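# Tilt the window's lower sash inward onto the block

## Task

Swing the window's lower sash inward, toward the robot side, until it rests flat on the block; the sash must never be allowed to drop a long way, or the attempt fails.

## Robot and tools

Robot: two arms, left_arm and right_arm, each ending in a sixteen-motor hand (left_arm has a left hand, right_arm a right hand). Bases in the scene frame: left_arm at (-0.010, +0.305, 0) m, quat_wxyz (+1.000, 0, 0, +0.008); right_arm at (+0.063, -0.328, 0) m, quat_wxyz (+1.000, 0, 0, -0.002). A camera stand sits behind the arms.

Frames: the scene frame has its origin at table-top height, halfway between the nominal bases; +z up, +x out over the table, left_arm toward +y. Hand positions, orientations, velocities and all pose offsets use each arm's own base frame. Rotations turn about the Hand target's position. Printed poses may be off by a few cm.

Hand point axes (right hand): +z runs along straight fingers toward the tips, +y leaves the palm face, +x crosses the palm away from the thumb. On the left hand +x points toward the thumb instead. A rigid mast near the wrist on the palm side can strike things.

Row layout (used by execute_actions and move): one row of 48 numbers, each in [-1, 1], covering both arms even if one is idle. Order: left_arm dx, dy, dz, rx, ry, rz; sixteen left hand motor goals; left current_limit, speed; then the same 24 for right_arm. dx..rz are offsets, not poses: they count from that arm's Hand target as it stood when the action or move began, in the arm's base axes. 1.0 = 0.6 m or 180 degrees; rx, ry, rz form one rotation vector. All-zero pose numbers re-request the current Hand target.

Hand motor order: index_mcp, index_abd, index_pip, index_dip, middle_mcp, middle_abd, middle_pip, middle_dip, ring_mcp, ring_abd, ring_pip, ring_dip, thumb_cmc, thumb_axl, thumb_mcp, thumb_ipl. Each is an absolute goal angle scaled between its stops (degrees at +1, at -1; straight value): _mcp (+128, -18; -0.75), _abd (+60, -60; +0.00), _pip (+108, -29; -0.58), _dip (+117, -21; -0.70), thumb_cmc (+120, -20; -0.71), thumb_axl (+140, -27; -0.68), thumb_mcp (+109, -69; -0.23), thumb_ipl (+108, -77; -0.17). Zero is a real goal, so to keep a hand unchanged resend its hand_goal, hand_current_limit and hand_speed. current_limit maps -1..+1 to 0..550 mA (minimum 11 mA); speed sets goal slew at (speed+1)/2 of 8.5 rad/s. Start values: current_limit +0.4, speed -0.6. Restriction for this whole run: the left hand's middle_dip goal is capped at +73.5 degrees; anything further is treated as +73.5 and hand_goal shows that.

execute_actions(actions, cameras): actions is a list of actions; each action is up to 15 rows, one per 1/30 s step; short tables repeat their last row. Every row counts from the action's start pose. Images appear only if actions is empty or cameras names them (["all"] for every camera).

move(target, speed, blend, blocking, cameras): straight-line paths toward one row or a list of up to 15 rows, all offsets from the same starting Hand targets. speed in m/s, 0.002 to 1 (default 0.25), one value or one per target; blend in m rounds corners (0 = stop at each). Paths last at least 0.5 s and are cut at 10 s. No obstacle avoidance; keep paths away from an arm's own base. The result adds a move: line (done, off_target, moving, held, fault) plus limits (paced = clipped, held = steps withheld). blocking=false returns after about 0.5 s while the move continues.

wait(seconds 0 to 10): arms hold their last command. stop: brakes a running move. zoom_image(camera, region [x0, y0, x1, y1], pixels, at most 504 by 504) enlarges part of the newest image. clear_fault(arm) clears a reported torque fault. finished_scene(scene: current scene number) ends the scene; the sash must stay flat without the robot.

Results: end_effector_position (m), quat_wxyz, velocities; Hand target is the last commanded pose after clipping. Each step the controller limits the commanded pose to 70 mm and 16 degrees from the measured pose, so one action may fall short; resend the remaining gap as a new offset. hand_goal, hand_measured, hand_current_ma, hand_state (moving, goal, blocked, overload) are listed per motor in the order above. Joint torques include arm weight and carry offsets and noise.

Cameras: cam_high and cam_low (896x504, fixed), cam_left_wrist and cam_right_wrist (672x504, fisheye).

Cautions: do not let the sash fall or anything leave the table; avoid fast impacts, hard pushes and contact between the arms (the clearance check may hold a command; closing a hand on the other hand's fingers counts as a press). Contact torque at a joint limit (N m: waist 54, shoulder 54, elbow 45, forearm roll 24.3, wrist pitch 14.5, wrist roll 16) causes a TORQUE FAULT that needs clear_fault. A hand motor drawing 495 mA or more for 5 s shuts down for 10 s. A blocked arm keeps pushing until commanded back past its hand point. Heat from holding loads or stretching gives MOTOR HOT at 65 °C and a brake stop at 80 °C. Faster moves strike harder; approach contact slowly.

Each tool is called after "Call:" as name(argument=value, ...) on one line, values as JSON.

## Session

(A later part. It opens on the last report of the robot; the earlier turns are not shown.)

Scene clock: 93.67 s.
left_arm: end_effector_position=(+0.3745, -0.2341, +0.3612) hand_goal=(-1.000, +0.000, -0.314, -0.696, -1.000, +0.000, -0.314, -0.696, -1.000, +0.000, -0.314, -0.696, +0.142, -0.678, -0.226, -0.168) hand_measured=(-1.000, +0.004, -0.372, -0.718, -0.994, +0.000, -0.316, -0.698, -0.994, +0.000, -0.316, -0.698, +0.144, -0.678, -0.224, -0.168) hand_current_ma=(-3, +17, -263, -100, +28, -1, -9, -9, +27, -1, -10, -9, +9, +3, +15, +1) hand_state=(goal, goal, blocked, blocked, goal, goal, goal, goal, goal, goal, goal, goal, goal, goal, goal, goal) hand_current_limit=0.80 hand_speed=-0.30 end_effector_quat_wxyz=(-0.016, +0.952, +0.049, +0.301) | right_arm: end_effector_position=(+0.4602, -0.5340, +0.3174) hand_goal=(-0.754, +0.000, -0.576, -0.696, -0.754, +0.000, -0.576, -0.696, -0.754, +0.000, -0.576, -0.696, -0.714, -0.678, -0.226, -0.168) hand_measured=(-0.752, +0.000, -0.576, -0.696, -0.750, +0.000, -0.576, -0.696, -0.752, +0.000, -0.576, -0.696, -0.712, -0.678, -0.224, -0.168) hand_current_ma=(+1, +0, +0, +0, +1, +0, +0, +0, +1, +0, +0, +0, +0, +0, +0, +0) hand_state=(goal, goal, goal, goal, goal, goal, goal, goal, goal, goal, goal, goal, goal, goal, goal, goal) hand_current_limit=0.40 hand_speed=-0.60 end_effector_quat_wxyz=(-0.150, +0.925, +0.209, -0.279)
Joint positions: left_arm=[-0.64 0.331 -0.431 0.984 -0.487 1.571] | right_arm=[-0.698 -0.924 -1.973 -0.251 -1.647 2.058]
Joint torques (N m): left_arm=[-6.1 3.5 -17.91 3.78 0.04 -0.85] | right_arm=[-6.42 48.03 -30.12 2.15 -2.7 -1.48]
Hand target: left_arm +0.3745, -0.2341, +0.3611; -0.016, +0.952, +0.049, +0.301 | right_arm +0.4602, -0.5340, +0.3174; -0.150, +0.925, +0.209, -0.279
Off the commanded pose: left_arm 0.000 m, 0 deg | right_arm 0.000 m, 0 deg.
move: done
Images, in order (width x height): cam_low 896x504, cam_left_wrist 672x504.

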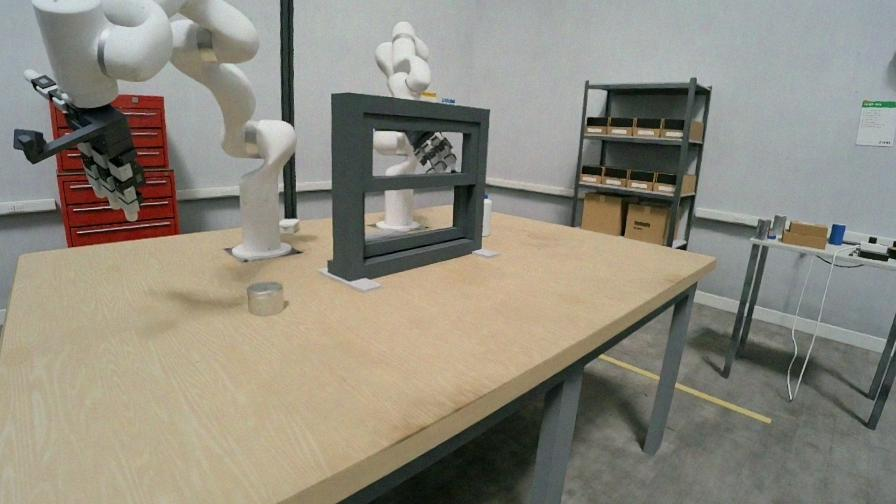

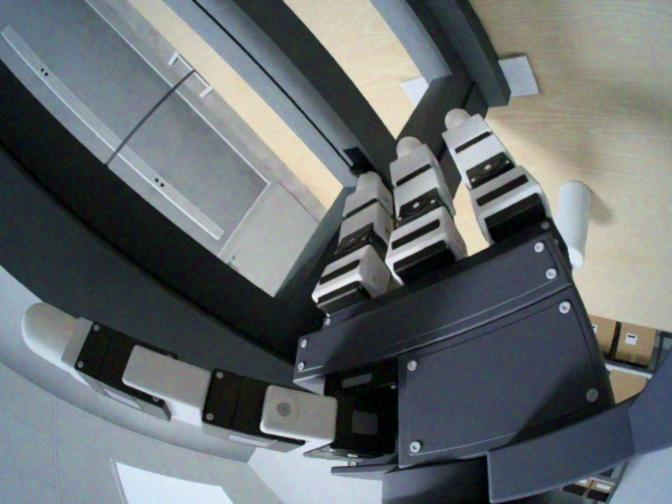

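Call:
move(target=[[-0.01,0.03,0.07,0,0,0,-1,0,-0.314,-0.696,-1,0,-0.314,-0.696,-1,0,-0.314,-0.696,0.143,-0.678,-0.226,-0.168,0.8,-0.3,0,0,0,0,0,0,-0.754,0,-0.576,-0.696,-0.754,0,-0.576,-0.696,-0.754,0,-0.576,-0.696,-0.714,-0.678,-0.226,-0.168,0.4,-0.6],[-0.163,0.15,0.18,-0.249,-0.0254,-0.1754,-1,0,-1,-1,-1,0,-1,-1,-1,0,-1,-1,0.143,-0.678,-0.226,-0.168,0.8,-0.3,0,0,0,0,0,0,-0.754,0,-0.576,-0.696,-0.754,0,-0.576,-0.696,-0.754,0,-0.576,-0.696,-0.714,-0.678,-0.226,-0.168,0.4,-0.6]], speed=0.15, cameras=["all"])

Scene clock: 99.60 s.
left_arm: end_effector_position=(+0.2767, -0.1441, +0.4692) hand_goal=(-1.000, +0.000, -1.000, -1.000, -1.000, +0.000, -1.000, -1.000, -1.000, +0.000, -1.000, -1.000, +0.142, -0.678, -0.226, -0.168) hand_measured=(-1.000, +0.002, -0.996, -0.998, -1.000, +0.000, -0.998, -0.998, -1.000, +0.000, -0.998, -0.998, +0.144, -0.678, -0.224, -0.168) hand_current_ma=(+1, +8, +12, +10, +1, -1, +10, +10, +1, -1, +11, +10, +10, +3, +15, +1) hand_state=(goal, goal, goal, goal, goal, goal, goal, goal, goal, goal, goal, goal, goal, goal, goal, goal) hand_current_limit=0.80 hand_speed=-0.30 end_effector_quat_wxyz=(+0.426, +0.852, -0.095, +0.289) | right_arm: end_effector_position=(+0.4602, -0.5340, +0.3174) hand_goal=(-0.754, +0.000, -0.576, -0.696, -0.754, +0.000, -0.576, -0.696, -0.754, +0.000, -0.576, -0.696, -0.714, -0.678, -0.226, -0.168) hand_measured=(-0.752, +0.000, -0.576, -0.696, -0.750, +0.000, -0.576, -0.696, -0.752, +0.000, -0.576, -0.696, -0.712, -0.678, -0.224, -0.168) hand_current_ma=(+1, +0, +0, +0, +1, +0, +0, +0, +1, +0, +0, +0, +0, +0, +0, +0) hand_state=(goal, goal, goal, goal, goal, goal, goal, goal, goal, goal, goal, goal, goal, goal, goal, goal) hand_current_limit=0.40 hand_speed=-0.60 end_effector_quat_wxyz=(-0.150, +0.925, +0.209, -0.279)
Joint positions: left_arm=[0.37 0.498 -0.266 -1.292 -1.147 4.567] | right_arm=[-0.698 -0.924 -1.973 -0.251 -1.647 2.058]
Joint torques (N m): left_arm=[6.04 -2.99 -16.03 1.31 -1.56 1.01] | right_arm=[-6.74 48.71 -31 2.12 -2.63 -1.34]
Hand target: left_arm +0.2767, -0.1441, +0.4691; +0.426, +0.852, -0.095, +0.289 | right_arm +0.4602, -0.5340, +0.3174; -0.150, +0.925, +0.209, -0.279
Off the commanded pose: left_arm 0.000 m, 0 deg | right_arm 0.000 m, 0 deg.
move: done

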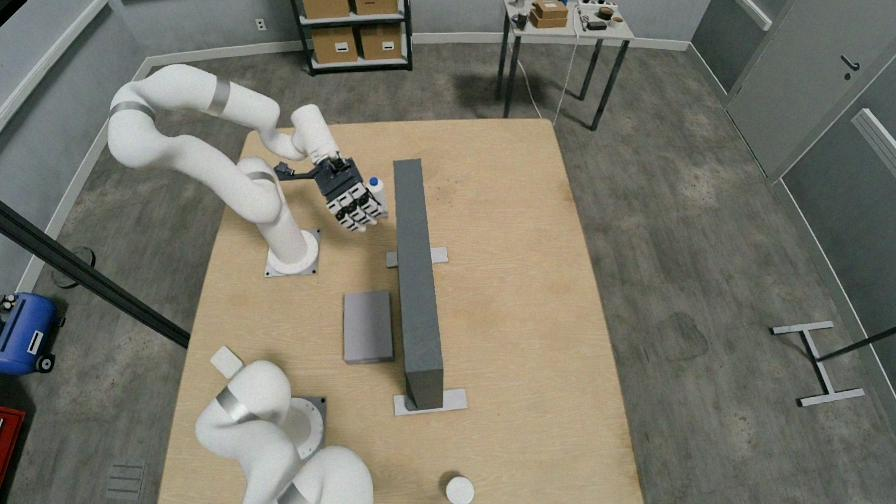

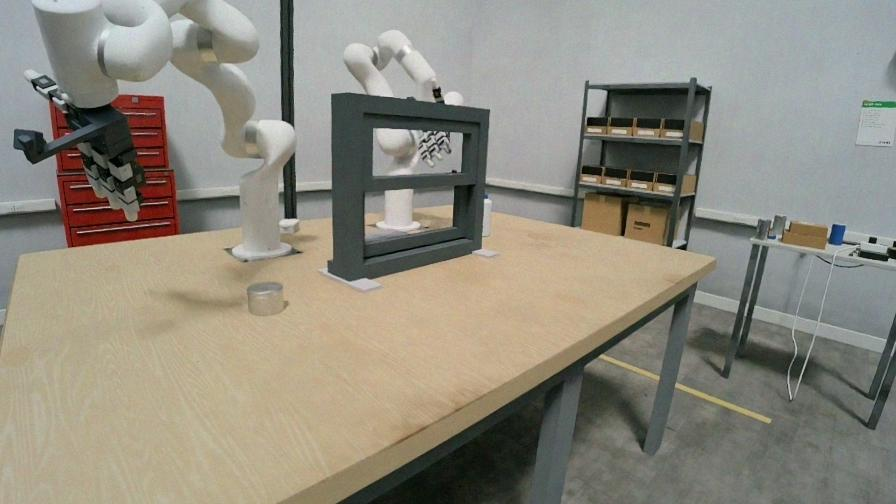

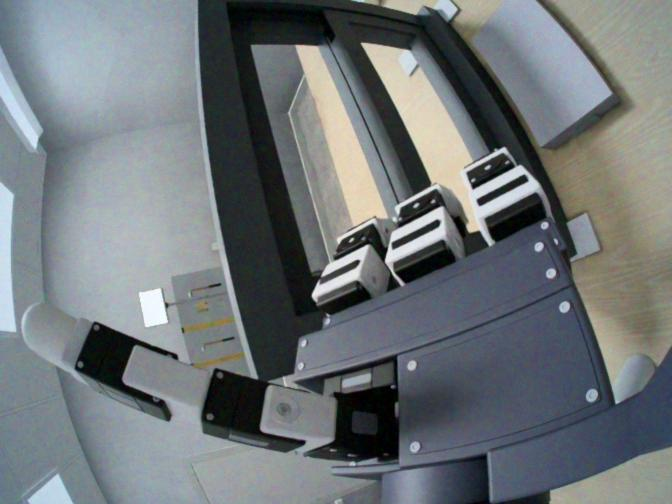

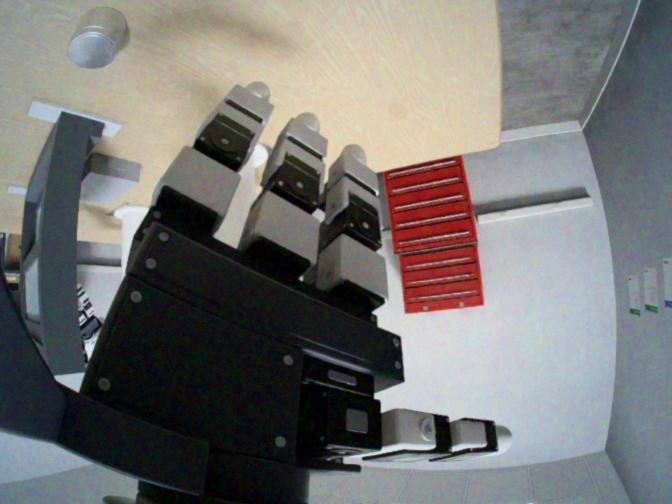

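Call:
move(target=[[0.095,0.0,-0.0,0,0,0,-1,0,-1,-1,-1,0,-1,-1,-1,0,-1,-1,0.143,-0.678,-0.226,-0.168,0.8,-0.3,0,0,0,0,0,0,-0.754,0,-0.576,-0.696,-0.754,0,-0.576,-0.696,-0.754,0,-0.576,-0.696,-0.714,-0.678,-0.226,-0.168,0.4,-0.6],[0.095,0.0,-0.05,0,0,0,-1,0,-1,-1,-1,0,-1,-1,-1,0,-1,-1,0.143,-0.678,-0.226,-0.168,0.8,-0.3,0,0,0,0,0,0,-0.754,0,-0.576,-0.696,-0.754,0,-0.576,-0.696,-0.754,0,-0.576,-0.696,-0.714,-0.678,-0.226,-0.168,0.4,-0.6]], speed=0.1, cameras=["cam_left_wrist","cam_low"])

Call:
zoom_image(camera="cam_left_wrist", region=[280, 50, 440, 250])

Call:
zoom_image(camera="cam_low", region=[420, 130, 490, 190])

Scene clock: 101.53 s.
left_arm: end_effector_position=(+0.3337, -0.1441, +0.4392) hand_goal=(-1.000, +0.000, -1.000, -1.000, -1.000, +0.000, -1.000, -1.000, -1.000, +0.000, -1.000, -1.000, +0.142, -0.678, -0.226, -0.168) hand_measured=(-1.000, +0.002, -0.996, -0.998, -1.000, +0.000, -0.998, -0.998, -1.000, +0.000, -0.998, -0.998, +0.144, -0.678, -0.224, -0.168) hand_current_ma=(+1, +8, +12, +10, +1, -1, +10, +10, +1, -1, +11, +10, +10, +3, +15, +1) hand_state=(goal, goal, goal, goal, goal, goal, goal, goal, goal, goal, goal, goal, goal, goal, goal, goal) hand_current_limit=0.80 hand_speed=-0.30 end_effector_quat_wxyz=(+0.426, +0.852, -0.095, +0.289) | right_arm: end_effector_position=(+0.4602, -0.5340, +0.3174) hand_goal=(-0.754, +0.000, -0.576, -0.696, -0.754, +0.000, -0.576, -0.696, -0.754, +0.000, -0.576, -0.696, -0.714, -0.678, -0.226, -0.168) hand_measured=(-0.752, +0.000, -0.576, -0.696, -0.750, +0.000, -0.576, -0.696, -0.752, +0.000, -0.576, -0.696, -0.712, -0.678, -0.224, -0.168) hand_current_ma=(+1, +0, +0, +0, +1, +0, +0, +0, +1, +0, +0, +0, +0, +0, +0, +0) hand_state=(goal, goal, goal, goal, goal, goal, goal, goal, goal, goal, goal, goal, goal, goal, goal, goal) hand_current_limit=0.40 hand_speed=-0.60 end_effector_quat_wxyz=(-0.150, +0.925, +0.209, -0.279)
Joint positions: left_arm=[0.293 0.235 -0.354 -1.432 -1.064 4.746] | right_arm=[-0.698 -0.924 -1.973 -0.251 -1.647 2.058]
Joint torques (N m): left_arm=[-5.18 3.49 -8.74 -3.78 0.29 1.03] | right_arm=[-7.34 48.9 -30.31 2.46 -2.68 -1.58]
Hand target: left_arm +0.3337, -0.1441, +0.4391; +0.426, +0.852, -0.095, +0.289 | right_arm +0.4602, -0.5340, +0.3174; -0.150, +0.925, +0.209, -0.279
Off the commanded pose: left_arm 0.000 m, 0 deg | right_arm 0.000 m, 0 deg.
move: done
Images, in order (width x height): cam_low 896x504, cam_left_wrist 672x504.

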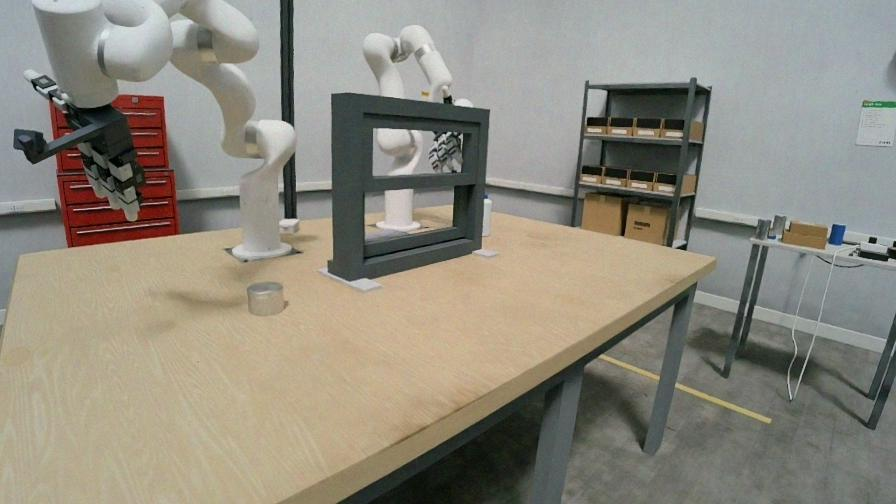

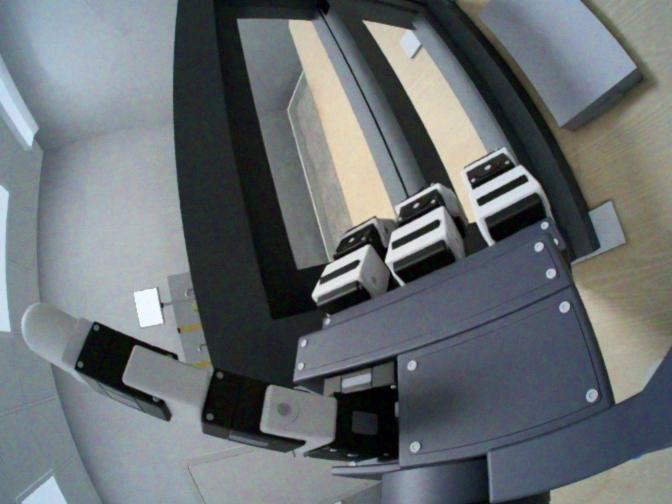

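Scaled by 2.520 from the camera's 672x504 image, which has a finer 960x720 frame.

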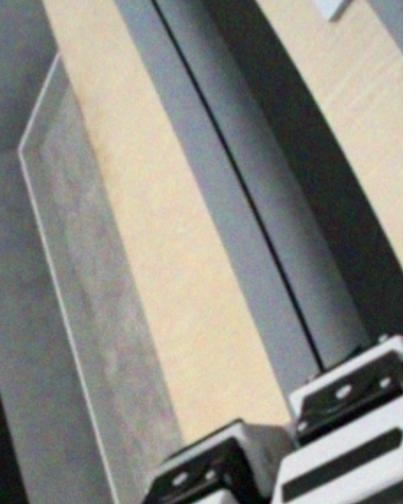

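Scaled by 7.200 from the camera's 896x504 image, which has a finer 1280x720 frame.

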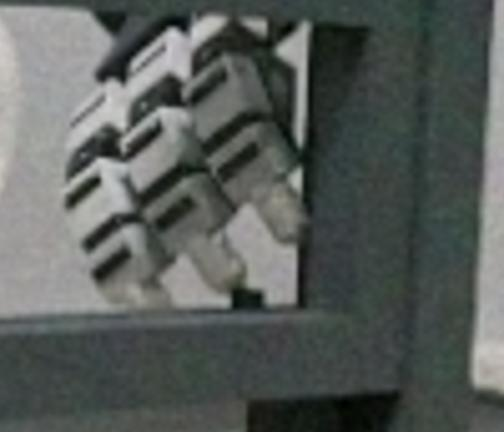

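Call:
move(target=[[0.0,-0.003,-0.044,0,0,0,-1,0,-1,-1,-1,0,-1,-1,-1,0,-1,-1,0.143,-0.678,-0.226,-0.168,0.8,-0.3,0,0,0,0,0,0,-0.754,0,-0.576,-0.696,-0.754,0,-0.576,-0.696,-0.754,0,-0.576,-0.696,-0.714,-0.678,-0.226,-0.168,0.4,-0.6],[0.003,-0.035,-0.044,0,0,0,-1,0,-1,-1,-1,0,-1,-1,-1,0,-1,-1,0.143,-0.678,-0.226,-0.168,0.8,-0.3,0,0,0,0,0,0,-0.754,0,-0.576,-0.696,-0.754,0,-0.576,-0.696,-0.754,0,-0.576,-0.696,-0.714,-0.678,-0.226,-0.168,0.4,-0.6]], speed=0.08, cameras=["cam_left_wrist","cam_low"])

Call:
zoom_image(camera="cam_low", region=[420, 130, 490, 190])

Scene clock: 103.13 s.
left_arm: end_effector_position=(+0.3355, -0.1651, +0.4128) hand_goal=(-1.000, +0.000, -1.000, -1.000, -1.000, +0.000, -1.000, -1.000, -1.000, +0.000, -1.000, -1.000, +0.142, -0.678, -0.226, -0.168) hand_measured=(-1.000, +0.006, -1.000, -1.000, -1.000, +0.000, -0.998, -0.998, -1.000, +0.000, -0.998, -0.998, +0.144, -0.678, -0.224, -0.168) hand_current_ma=(-1, +21, -2, -1, +1, -1, +10, +10, +1, -1, +11, +10, +10, +3, +15, +1) hand_state=(goal, goal, goal, goal, goal, goal, goal, goal, goal, goal, goal, goal, goal, goal, goal, goal) hand_current_limit=0.80 hand_speed=-0.30 end_effector_quat_wxyz=(+0.426, +0.852, -0.095, +0.289) | right_arm: end_effector_position=(+0.4602, -0.5340, +0.3174) hand_goal=(-0.754, +0.000, -0.576, -0.696, -0.754, +0.000, -0.576, -0.696, -0.754, +0.000, -0.576, -0.696, -0.714, -0.678, -0.226, -0.168) hand_measured=(-0.752, +0.000, -0.576, -0.696, -0.750, +0.000, -0.576, -0.696, -0.752, +0.000, -0.576, -0.696, -0.712, -0.678, -0.224, -0.168) hand_current_ma=(+1, +0, +0, +0, +1, +0, +0, +0, +1, +0, +0, +0, +0, +0, +0, +0) hand_state=(goal, goal, goal, goal, goal, goal, goal, goal, goal, goal, goal, goal, goal, goal, goal, goal) hand_current_limit=0.40 hand_speed=-0.60 end_effector_quat_wxyz=(-0.150, +0.925, +0.209, -0.279)
Joint positions: left_arm=[0.216 0.178 -0.323 -1.548 -1.017 4.845] | right_arm=[-0.698 -0.924 -1.973 -0.251 -1.647 2.058]
Joint torques (N m): left_arm=[-6.62 15.69 -7.87 -3.27 0.37 0.13] | right_arm=[-7.83 47.48 -30.84 2.25 -2.53 -1.59]
Hand target: left_arm +0.3355, -0.1651, +0.4127; +0.426, +0.852, -0.095, +0.289 | right_arm +0.4602, -0.5340, +0.3174; -0.150, +0.925, +0.209, -0.279
Off the commanded pose: left_arm 0.000 m, 0 deg | right_arm 0.000 m, 0 deg.
move: done
Images, in order (width x height): cam_low 896x504, cam_left_wrist 672x504.

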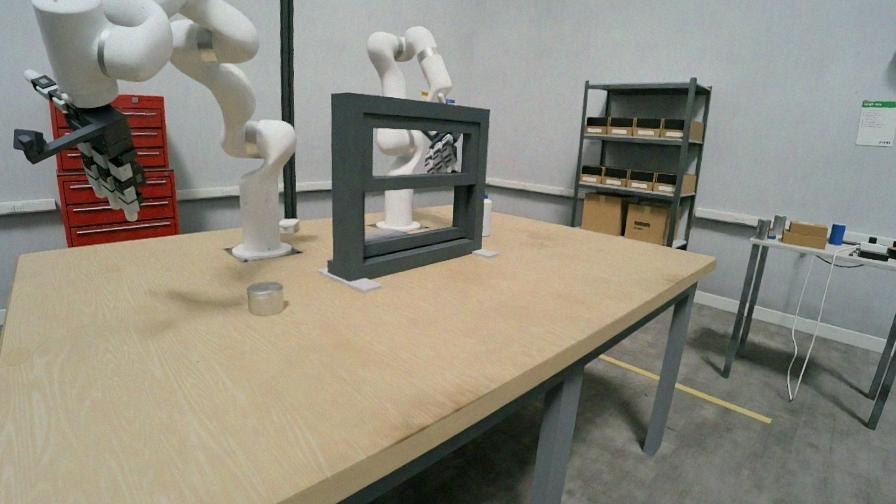

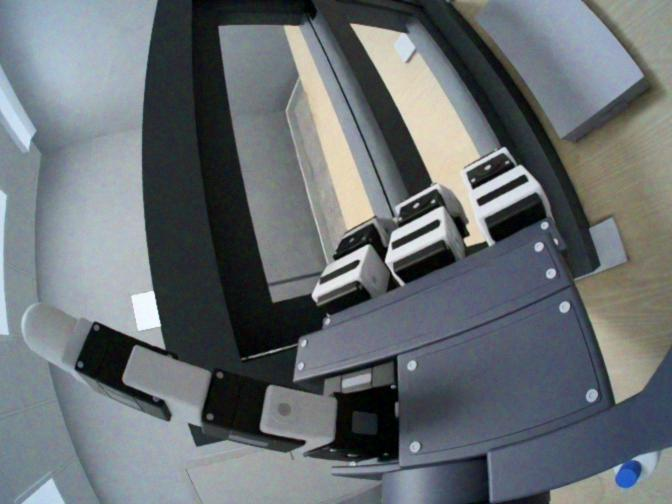

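Scaled by 7.200 from the camera's 896x504 image, which has a finer 1280x720 frame.

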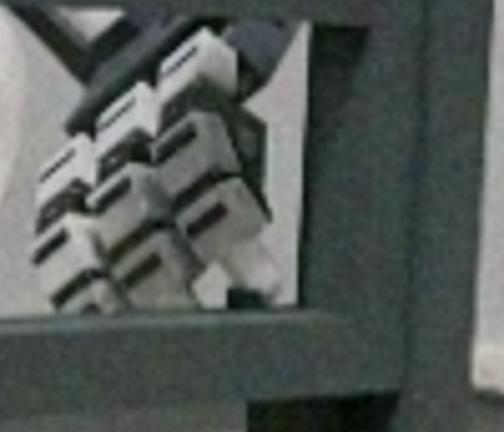

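Call:
move(target=[[0.003,-0.025,0,0,0,0,-1,0,-1,-1,-1,0,-1,-1,-1,0,-1,-1,0.143,-0.678,-0.226,-0.168,0.8,-0.3,0,0,0,0,0,0,-0.754,0,-0.576,-0.696,-0.754,0,-0.576,-0.696,-0.754,0,-0.576,-0.696,-0.714,-0.678,-0.226,-0.168,0.4,-0.6]], speed=0.05, cameras=["cam_low"])

Call:
zoom_image(camera="cam_low", region=[420, 130, 490, 190])

Scene clock: 104.10 s.
left_arm: end_effector_position=(+0.3374, -0.1799, +0.4128) hand_goal=(-1.000, +0.000, -1.000, -1.000, -1.000, +0.000, -1.000, -1.000, -1.000, +0.000, -1.000, -1.000, +0.142, -0.678, -0.226, -0.168) hand_measured=(-1.010, +0.016, -1.008, -1.004, -1.000, +0.000, -0.998, -0.998, -1.000, +0.000, -0.998, -0.998, +0.144, -0.678, -0.224, -0.168) hand_current_ma=(-47, +61, -35, -18, +1, -1, +10, +10, +1, -1, +11, +10, +10, +3, +15, +1) hand_state=(goal, goal, goal, goal, goal, goal, goal, goal, goal, goal, goal, goal, goal, goal, goal, goal) hand_current_limit=0.80 hand_speed=-0.30 end_effector_quat_wxyz=(+0.425, +0.852, -0.094, +0.290) | right_arm: end_effector_position=(+0.4602, -0.5340, +0.3174) hand_goal=(-0.754, +0.000, -0.576, -0.696, -0.754, +0.000, -0.576, -0.696, -0.754, +0.000, -0.576, -0.696, -0.714, -0.678, -0.226, -0.168) hand_measured=(-0.752, +0.000, -0.576, -0.696, -0.750, +0.000, -0.576, -0.696, -0.752, +0.000, -0.576, -0.696, -0.712, -0.678, -0.224, -0.168) hand_current_ma=(+1, +0, +0, +0, +1, +0, +0, +0, +1, +0, +0, +0, +0, +0, +0, +0) hand_state=(goal, goal, goal, goal, goal, goal, goal, goal, goal, goal, goal, goal, goal, goal, goal, goal) hand_current_limit=0.40 hand_speed=-0.60 end_effector_quat_wxyz=(-0.150, +0.925, +0.209, -0.279)
Joint positions: left_arm=[0.16 0.181 -0.32 -1.597 -0.99 4.844] | right_arm=[-0.698 -0.924 -1.973 -0.251 -1.647 2.058]
Joint torques (N m): left_arm=[-27.53 -4.02 -1.74 0.43 -4.79 0.07] | right_arm=[-7.67 47.92 -29.88 2.19 -2.55 -1.66]
Hand target: left_arm +0.3373, -0.1801, +0.4127; +0.426, +0.852, -0.095, +0.289 | right_arm +0.4602, -0.5340, +0.3174; -0.150, +0.925, +0.209, -0.279
Off the commanded pose: left_arm 0.000 m, 0 deg | right_arm 0.000 m, 0 deg.
move: done
Images, in order (width x height): cam_low 896x504.

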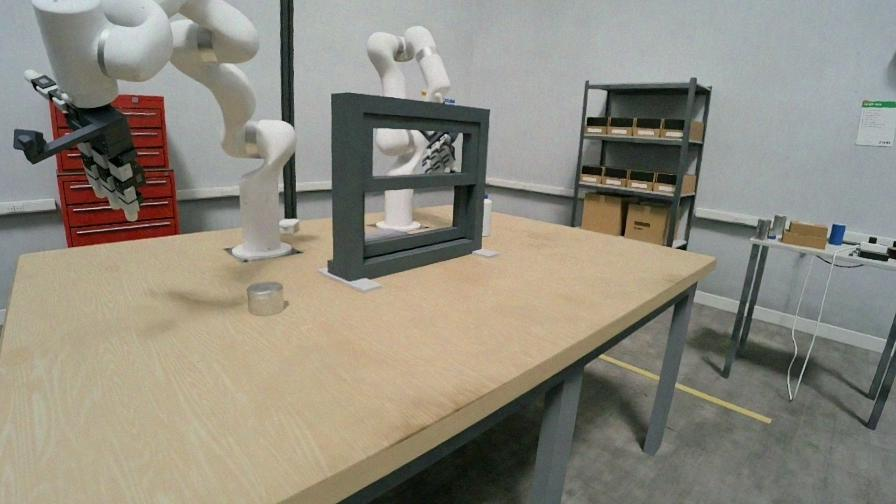

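Scaled by 7.200 from the camera's 896x504 image, which has a finer 1280x720 frame.

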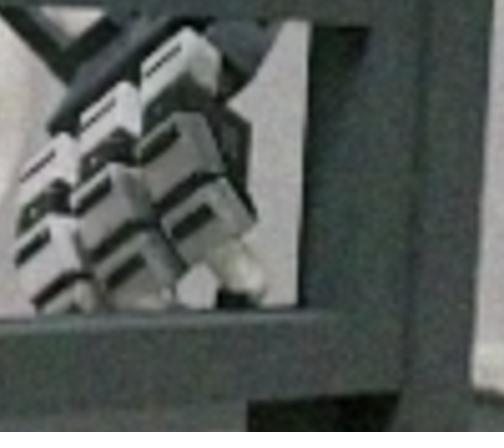

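Call:
move(target=[[-0.0008,0.0075,0,0,0,0,-1,0,-1,-1,-1,0,-1,-1,-1,0,-1,-1,0.143,-0.678,-0.226,-0.168,0.8,-0.3,0,0,0,0,0,0,-0.754,0,-0.576,-0.696,-0.754,0,-0.576,-0.696,-0.754,0,-0.576,-0.696,-0.714,-0.678,-0.226,-0.168,0.4,-0.6]], speed=0.05, cameras=["cam_low"])

Call:
zoom_image(camera="cam_low", region=[420, 130, 490, 190])

Scene clock: 106.47 s.
left_arm: end_effector_position=(+0.3367, -0.1757, +0.4128) hand_goal=(-1.000, +0.000, -1.000, -1.000, -1.000, +0.000, -1.000, -1.000, -1.000, +0.000, -1.000, -1.000, +0.142, -0.678, -0.226, -0.168) hand_measured=(-1.004, +0.012, -1.004, -1.002, -1.000, +0.000, -0.998, -0.998, -1.000, +0.000, -0.998, -0.998, +0.144, -0.678, -0.224, -0.168) hand_current_ma=(-20, +43, -15, -8, +1, -1, +10, +10, +1, -1, +11, +10, +10, +3, +15, +1) hand_state=(goal, goal, goal, goal, goal, goal, goal, goal, goal, goal, goal, goal, goal, goal, goal, goal) hand_current_limit=0.80 hand_speed=-0.30 end_effector_quat_wxyz=(+0.426, +0.852, -0.095, +0.289) | right_arm: end_effector_position=(+0.4602, -0.5340, +0.3174) hand_goal=(-0.754, +0.000, -0.576, -0.696, -0.754, +0.000, -0.576, -0.696, -0.754, +0.000, -0.576, -0.696, -0.714, -0.678, -0.226, -0.168) hand_measured=(-0.752, +0.000, -0.576, -0.696, -0.750, +0.000, -0.576, -0.696, -0.752, +0.000, -0.576, -0.696, -0.712, -0.678, -0.224, -0.168) hand_current_ma=(+1, +0, +0, +0, +1, +0, +0, +0, +1, +0, +0, +0, +0, +0, +0, +0) hand_state=(goal, goal, goal, goal, goal, goal, goal, goal, goal, goal, goal, goal, goal, goal, goal, goal) hand_current_limit=0.40 hand_speed=-0.60 end_effector_quat_wxyz=(-0.150, +0.925, +0.209, -0.279)
Joint positions: left_arm=[0.176 0.18 -0.321 -1.583 -0.998 4.844] | right_arm=[-0.698 -0.924 -1.973 -0.251 -1.647 2.058]
Joint torques (N m): left_arm=[0.35 -0.96 -11.66 3.49 -3.37 0.93] | right_arm=[-7.41 45.95 -30.67 2.37 -2.53 -1.52]
Hand target: left_arm +0.3368, -0.1756, +0.4127; +0.426, +0.852, -0.095, +0.289 | right_arm +0.4602, -0.5340, +0.3174; -0.150, +0.925, +0.209, -0.279
Off the commanded pose: left_arm 0.000 m, 0 deg | right_arm 0.000 m, 0 deg.
move: done
Images, in order (width x height): cam_low 896x504.

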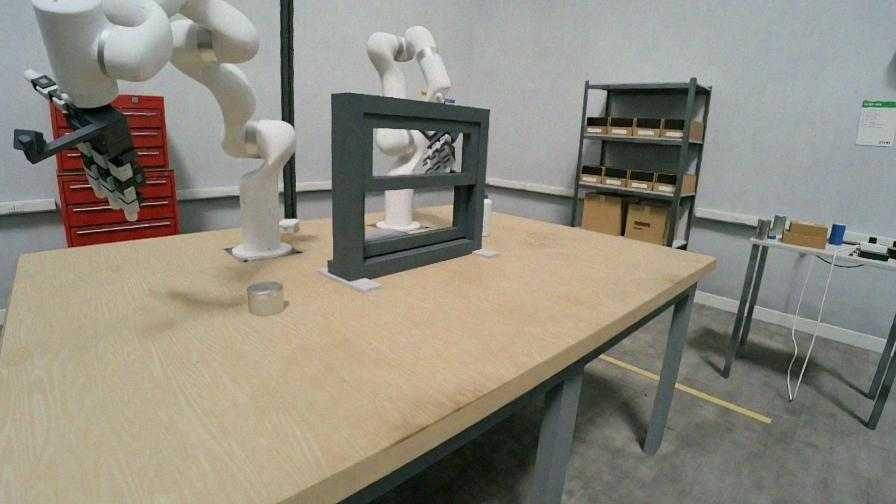

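Scaled by 7.200 from the camera's 896x504 image, which has a finer 1280x720 frame.

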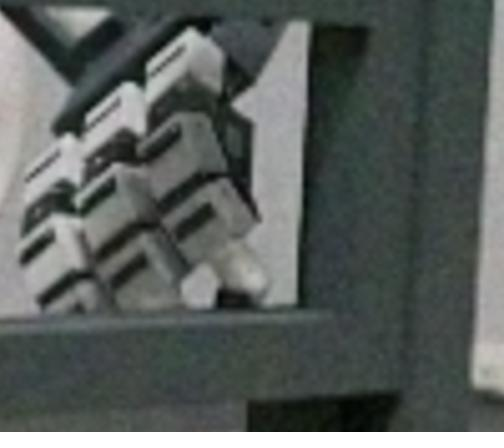

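Call:
move(target=[0,0,0,0,0,0,-1,0,-1,-1,-1,0,-1,-1,-1,0,-1,-1,0.143,-0.678,-0.226,-0.168,0.8,-0.3,-0.43,0.39,0.305,0,-0.096,0.452,-1,0,-0.314,-0.696,-1,0,-0.314,-0.696,-1,0,-0.314,-0.696,0.143,-0.678,-0.226,-0.168,0.4,-0.6], speed=0.4)

Call:
move(target=[0,0,0,0,0,0,-1,0,-1,-1,-1,0,-1,-1,-1,0,-1,-1,0.143,-0.678,-0.226,-0.168,0.8,-0.3,0,0,0,0,-0.096,0.452,-1,0,-0.314,-0.696,-1,0,-0.314,-0.696,-1,0,-0.314,-0.696,0.143,-0.678,-0.226,-0.168,0.4,-0.6], speed=0.4, cameras=["cam_high","cam_right_wrist"])

Scene clock: 110.13 s.
left_arm: end_effector_position=(+0.3368, -0.1756, +0.4127) hand_goal=(-1.000, +0.000, -1.000, -1.000, -1.000, +0.000, -1.000, -1.000, -1.000, +0.000, -1.000, -1.000, +0.142, -0.678, -0.226, -0.168) hand_measured=(-1.004, +0.012, -1.004, -1.002, -1.000, +0.000, -0.998, -0.998, -1.000, +0.000, -0.998, -0.998, +0.144, -0.678, -0.224, -0.168) hand_current_ma=(-19, +45, -15, -8, +1, -1, +10, +10, +1, -1, +11, +10, +10, +3, +15, +1) hand_state=(goal, goal, goal, goal, goal, goal, goal, goal, goal, goal, goal, goal, goal, goal, goal, goal) hand_current_limit=0.80 hand_speed=-0.30 end_effector_quat_wxyz=(+0.426, +0.852, -0.095, +0.289) | right_arm: end_effector_position=(+0.2022, -0.2999, +0.5005) hand_goal=(-1.000, +0.000, -0.314, -0.696, -1.000, +0.000, -0.314, -0.696, -1.000, +0.000, -0.314, -0.696, +0.142, -0.678, -0.226, -0.168) hand_measured=(-0.990, +0.000, -0.316, -0.696, -0.988, +0.000, -0.316, -0.696, -0.990, +0.000, -0.316, -0.696, +0.146, -0.678, -0.224, -0.168) hand_current_ma=(+5, +0, +0, +0, +6, +0, +0, +0, +5, +0, +0, +0, +1, +0, +0, +0) hand_state=(goal, goal, goal, goal, goal, goal, goal, goal, goal, goal, goal, goal, goal, goal, goal, goal) hand_current_limit=0.40 hand_speed=-0.60 end_effector_quat_wxyz=(+0.097, +0.595, +0.778, -0.179)
Joint positions: left_arm=[0.177 0.18 -0.321 -1.583 -0.998 4.844] | right_arm=[-1.029 0.549 -0.708 -0.317 -0.959 0.42]
Joint torques (N m): left_arm=[-1.21 13.33 -11.75 2.09 -1.22 0.39] | right_arm=[-6.38 -15.56 -32.21 4.48 2.45 -1.76]
Hand target: left_arm +0.3368, -0.1756, +0.4127; +0.426, +0.852, -0.095, +0.289 | right_arm +0.2022, -0.3000, +0.5004; +0.097, +0.595, +0.778, -0.179
Off the commanded pose: left_arm 0.000 m, 0 deg | right_arm 0.000 m, 0 deg.
move: done

Scene clock: 112.57 s.
left_arm: end_effector_position=(+0.3368, -0.1756, +0.4127) hand_goal=(-1.000, +0.000, -1.000, -1.000, -1.000, +0.000, -1.000, -1.000, -1.000, +0.000, -1.000, -1.000, +0.142, -0.678, -0.226, -0.168) hand_measured=(-1.004, +0.012, -1.004, -1.002, -1.000, +0.000, -0.998, -0.998, -1.000, +0.000, -0.998, -0.998, +0.144, -0.678, -0.224, -0.168) hand_current_ma=(-19, +45, -15, -8, +1, -1, +10, +10, +1, -1, +11, +10, +10, +3, +15, +1) hand_state=(goal, goal, goal, goal, goal, goal, goal, goal, goal, goal, goal, goal, goal, goal, goal, goal) hand_current_limit=0.80 hand_speed=-0.30 end_effector_quat_wxyz=(+0.426, +0.852, -0.095, +0.289) | right_arm: end_effector_position=(+0.2022, -0.3000, +0.5004) hand_goal=(-1.000, +0.000, -0.314, -0.696, -1.000, +0.000, -0.314, -0.696, -1.000, +0.000, -0.314, -0.696, +0.142, -0.678, -0.226, -0.168) hand_measured=(-0.992, +0.000, -0.316, -0.696, -0.992, +0.000, -0.316, -0.696, -0.992, +0.000, -0.316, -0.696, +0.146, -0.678, -0.224, -0.168) hand_current_ma=(+3, +0, +0, +0, +4, +0, +0, +0, +3, +0, +0, +0, +1, +0, +0, +0) hand_state=(goal, goal, goal, goal, goal, goal, goal, goal, goal, goal, goal, goal, goal, goal, goal, goal) hand_current_limit=0.40 hand_speed=-0.60 end_effector_quat_wxyz=(+0.296, -0.035, +0.955, +0.012)
Joint positions: left_arm=[0.177 0.18 -0.321 -1.583 -0.998 4.844] | right_arm=[-1.406 0.11 -0.938 0.685 -1.098 -1.818]
Joint torques (N m): left_arm=[-1.45 13.23 -11.91 1.33 -1.21 0.05] | right_arm=[8.56 6.18 -32.39 4.93 -2.25 -1.59]
Hand target: left_arm +0.3368, -0.1756, +0.4127; +0.426, +0.852, -0.095, +0.289 | right_arm +0.2022, -0.3000, +0.5004; +0.296, -0.036, +0.955, +0.012
Off the commanded pose: left_arm 0.000 m, 0 deg | right_arm 0.000 m, 0 deg.
move: done
Images, in order (width x height): cam_high 896x504, cam_right_wrist 672x504.

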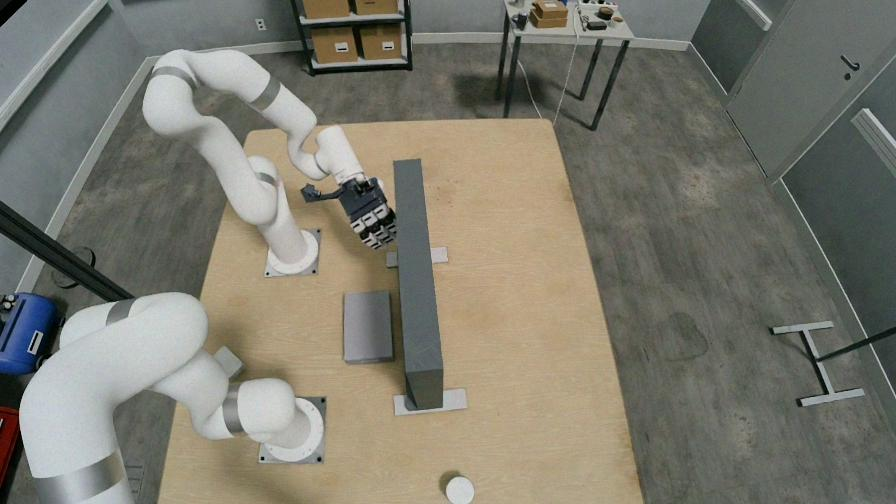

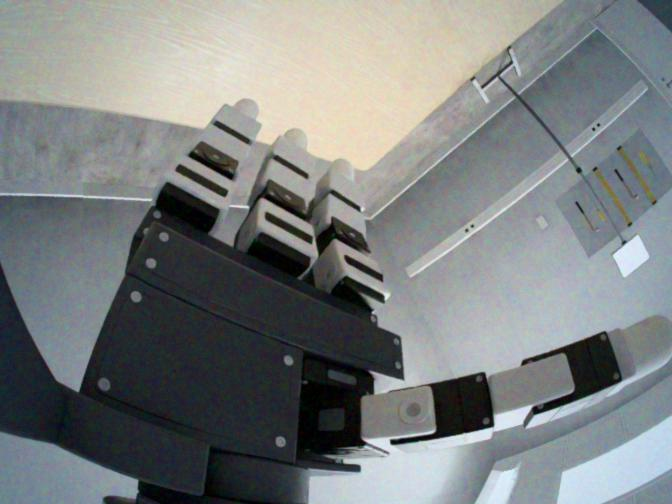

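Call:
move(target=[0,0,0,0,0,0,-1,0,-1,-1,-1,0,-1,-1,-1,0,-1,-1,0.143,-0.678,-0.226,-0.168,0.8,-0.3,0.088,0.78,-0.084,0,0,0,-1,0,-0.314,-0.696,-1,0,-0.314,-0.696,-1,0,-0.314,-0.696,0.143,-0.678,-0.226,-0.168,0.8,-0.3], speed=0.3, cameras=["cam_high","cam_right_wrist"])

Scene clock: 116.00 s.
left_arm: end_effector_position=(+0.3368, -0.1756, +0.4127) hand_goal=(-1.000, +0.000, -1.000, -1.000, -1.000, +0.000, -1.000, -1.000, -1.000, +0.000, -1.000, -1.000, +0.142, -0.678, -0.226, -0.168) hand_measured=(-1.004, +0.012, -1.004, -1.002, -1.000, +0.000, -0.998, -0.998, -1.000, +0.000, -0.998, -0.998, +0.144, -0.678, -0.224, -0.168) hand_current_ma=(-19, +45, -15, -8, +1, -1, +10, +10, +1, -1, +11, +10, +10, +3, +15, +1) hand_state=(goal, goal, goal, goal, goal, goal, goal, goal, goal, goal, goal, goal, goal, goal, goal, goal) hand_current_limit=0.80 hand_speed=-0.30 end_effector_quat_wxyz=(+0.426, +0.852, -0.095, +0.289) | right_arm: end_effector_position=(+0.2550, +0.1680, +0.4500) hand_goal=(-1.000, +0.000, -0.314, -0.696, -1.000, +0.000, -0.314, -0.696, -1.000, +0.000, -0.314, -0.696, +0.142, -0.678, -0.226, -0.168) hand_measured=(-0.996, +0.000, -0.316, -0.696, -0.994, +0.000, -0.316, -0.696, -0.994, +0.000, -0.316, -0.696, +0.146, -0.678, -0.224, -0.168) hand_current_ma=(+1, +0, +0, +0, +2, +0, +0, +0, +2, +0, +0, +0, +1, +0, +0, +0) hand_state=(goal, goal, goal, goal, goal, goal, goal, goal, goal, goal, goal, goal, goal, goal, goal, goal) hand_current_limit=0.80 hand_speed=-0.30 end_effector_quat_wxyz=(+0.296, -0.036, +0.955, +0.012)
Joint positions: left_arm=[0.177 0.18 -0.321 -1.583 -0.998 4.844] | right_arm=[0.548 0.928 -0.35 -0.379 -0.767 0.68]
Joint torques (N m): left_arm=[-1.86 13.03 -11.76 0.04 -1.22 -0.4] | right_arm=[6.68 -27.05 -32.67 -2.92 -1.29 1.51]
Hand target: left_arm +0.3368, -0.1756, +0.4127; +0.426, +0.852, -0.095, +0.289 | right_arm +0.2550, +0.1680, +0.4500; +0.296, -0.036, +0.955, +0.012
Off the commanded pose: left_arm 0.000 m, 0 deg | right_arm 0.000 m, 0 deg.
move: done; limits=paced
Images, in order (width x height): cam_high 896x504, cam_right_wrist 672x504.

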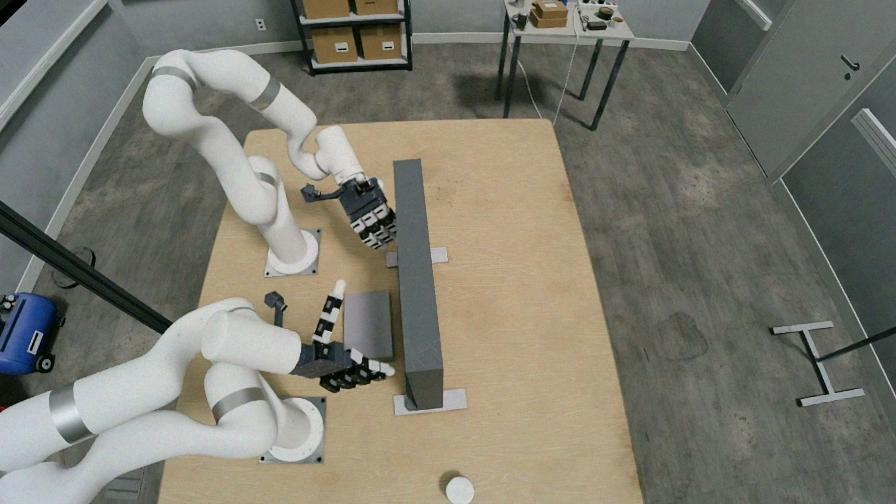

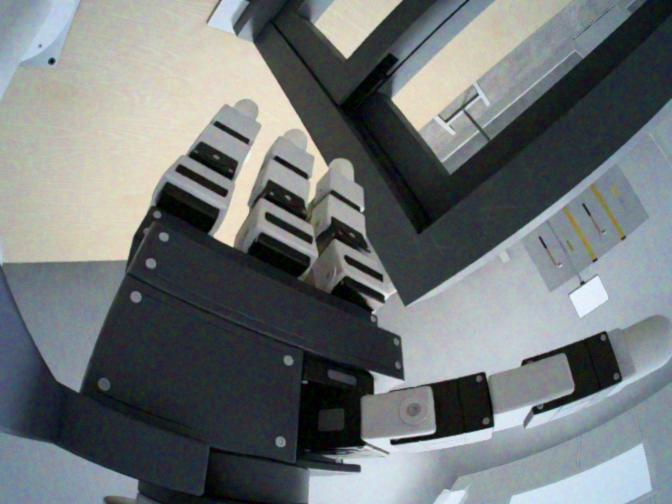

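Call:
zoom_image(camera="cam_right_wrist", region=[320, 20, 460, 160])

Scaled by 3.600 from the camera's 672x504 image, which has a finer 960x720 frame.

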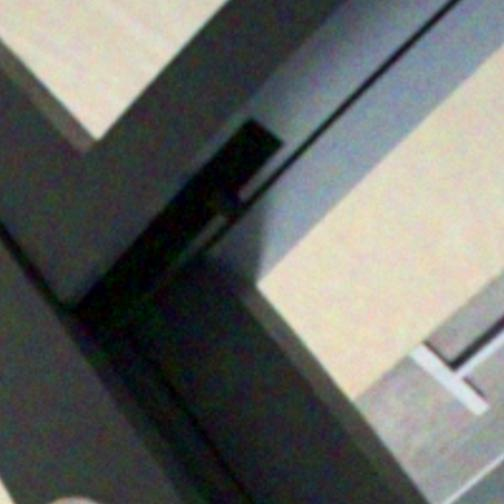

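Call:
execute_actions(actions=[])

Call:
zoom_image(camera="cam_low", region=[340, 120, 430, 200])

Scene clock: 116.77 s.
left_arm: end_effector_position=(+0.3368, -0.1756, +0.4127) hand_goal=(-1.000, +0.000, -1.000, -1.000, -1.000, +0.000, -1.000, -1.000, -1.000, +0.000, -1.000, -1.000, +0.142, -0.678, -0.226, -0.168) hand_measured=(-1.004, +0.012, -1.004, -1.002, -1.000, +0.000, -0.998, -0.998, -1.000, +0.000, -0.998, -0.998, +0.144, -0.678, -0.224, -0.168) hand_current_ma=(-19, +45, -15, -8, +1, -1, +10, +10, +1, -1, +11, +10, +10, +3, +15, +1) hand_state=(goal, goal, goal, goal, goal, goal, goal, goal, goal, goal, goal, goal, goal, goal, goal, goal) hand_current_limit=0.80 hand_speed=-0.30 end_effector_quat_wxyz=(+0.426, +0.852, -0.095, +0.289) | right_arm: end_effector_position=(+0.2550, +0.1680, +0.4500) hand_goal=(-1.000, +0.000, -0.314, -0.696, -1.000, +0.000, -0.314, -0.696, -1.000, +0.000, -0.314, -0.696, +0.142, -0.678, -0.226, -0.168) hand_measured=(-0.996, +0.000, -0.316, -0.696, -0.994, +0.000, -0.316, -0.696, -0.994, +0.000, -0.316, -0.696, +0.146, -0.678, -0.224, -0.168) hand_current_ma=(+1, +0, +0, +0, +2, +0, +0, +0, +2, +0, +0, +0, +1, +0, +0, +0) hand_state=(goal, goal, goal, goal, goal, goal, goal, goal, goal, goal, goal, goal, goal, goal, goal, goal) hand_current_limit=0.80 hand_speed=-0.30 end_effector_quat_wxyz=(+0.296, -0.036, +0.955, +0.012)
Joint positions: left_arm=[0.177 0.18 -0.321 -1.583 -0.998 4.844] | right_arm=[0.548 0.928 -0.35 -0.379 -0.767 0.68]
Joint velocities: within noise
Joint torques (N m): left_arm=[-1.03 13.05 -12.01 -0.44 -1.23 -0.56] | right_arm=[8.21 -26.89 -32.21 -3.26 -1.43 1.54]
Hand target: left_arm +0.3368, -0.1756, +0.4127; +0.426, +0.852, -0.095, +0.289 | right_arm +0.2550, +0.1680, +0.4500; +0.296, -0.036, +0.955, +0.012
Off the commanded pose: left_arm 0.000 m, 0 deg | right_arm 0.000 m, 0 deg.

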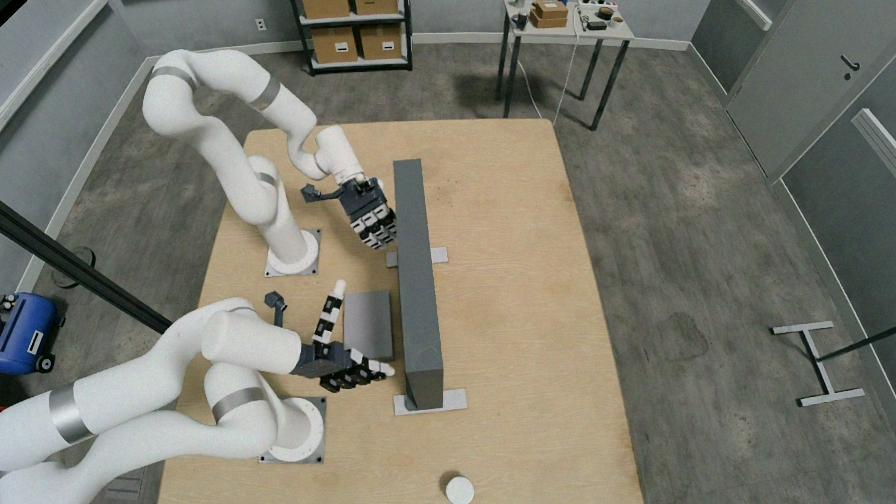

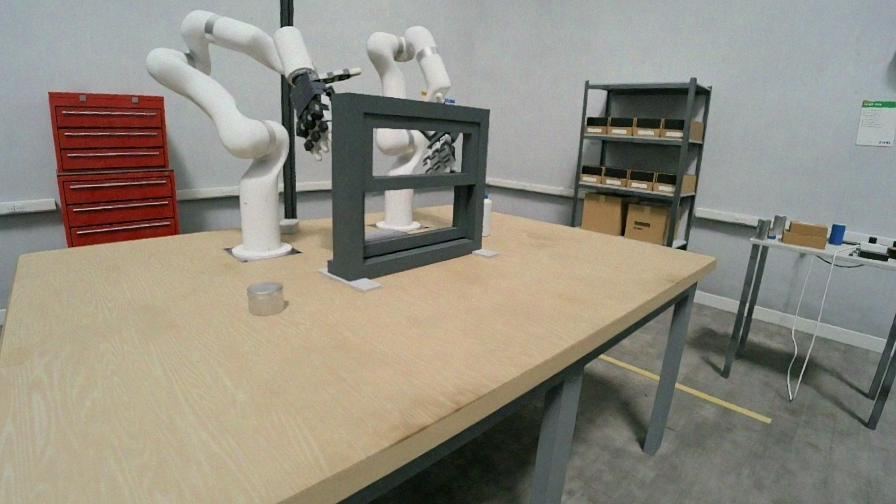

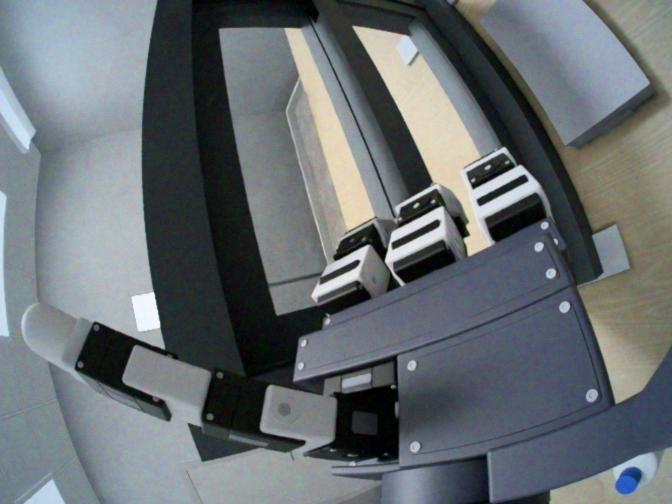

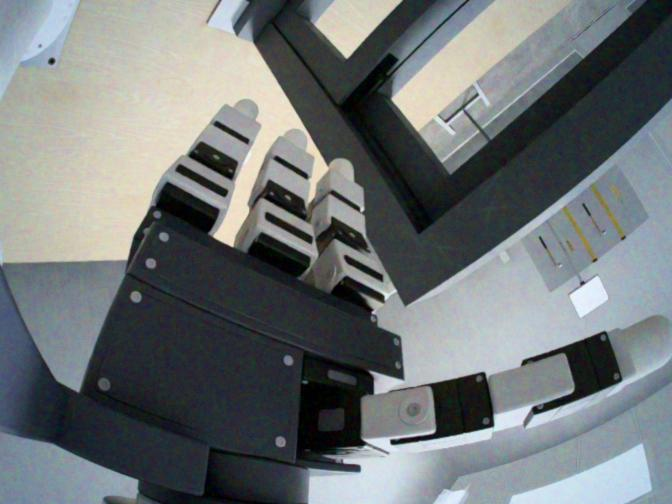

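Scaled by 5.600 from the camera's 896x504 image, which has a finer 1280x720 frame.

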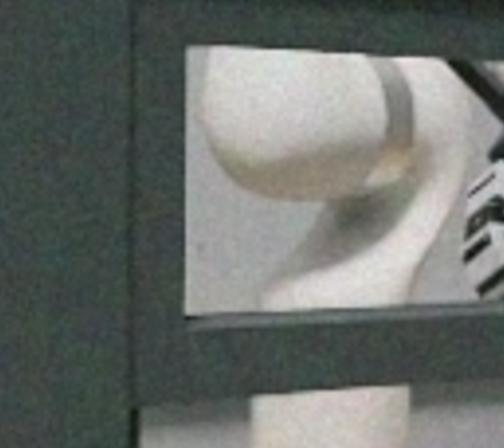

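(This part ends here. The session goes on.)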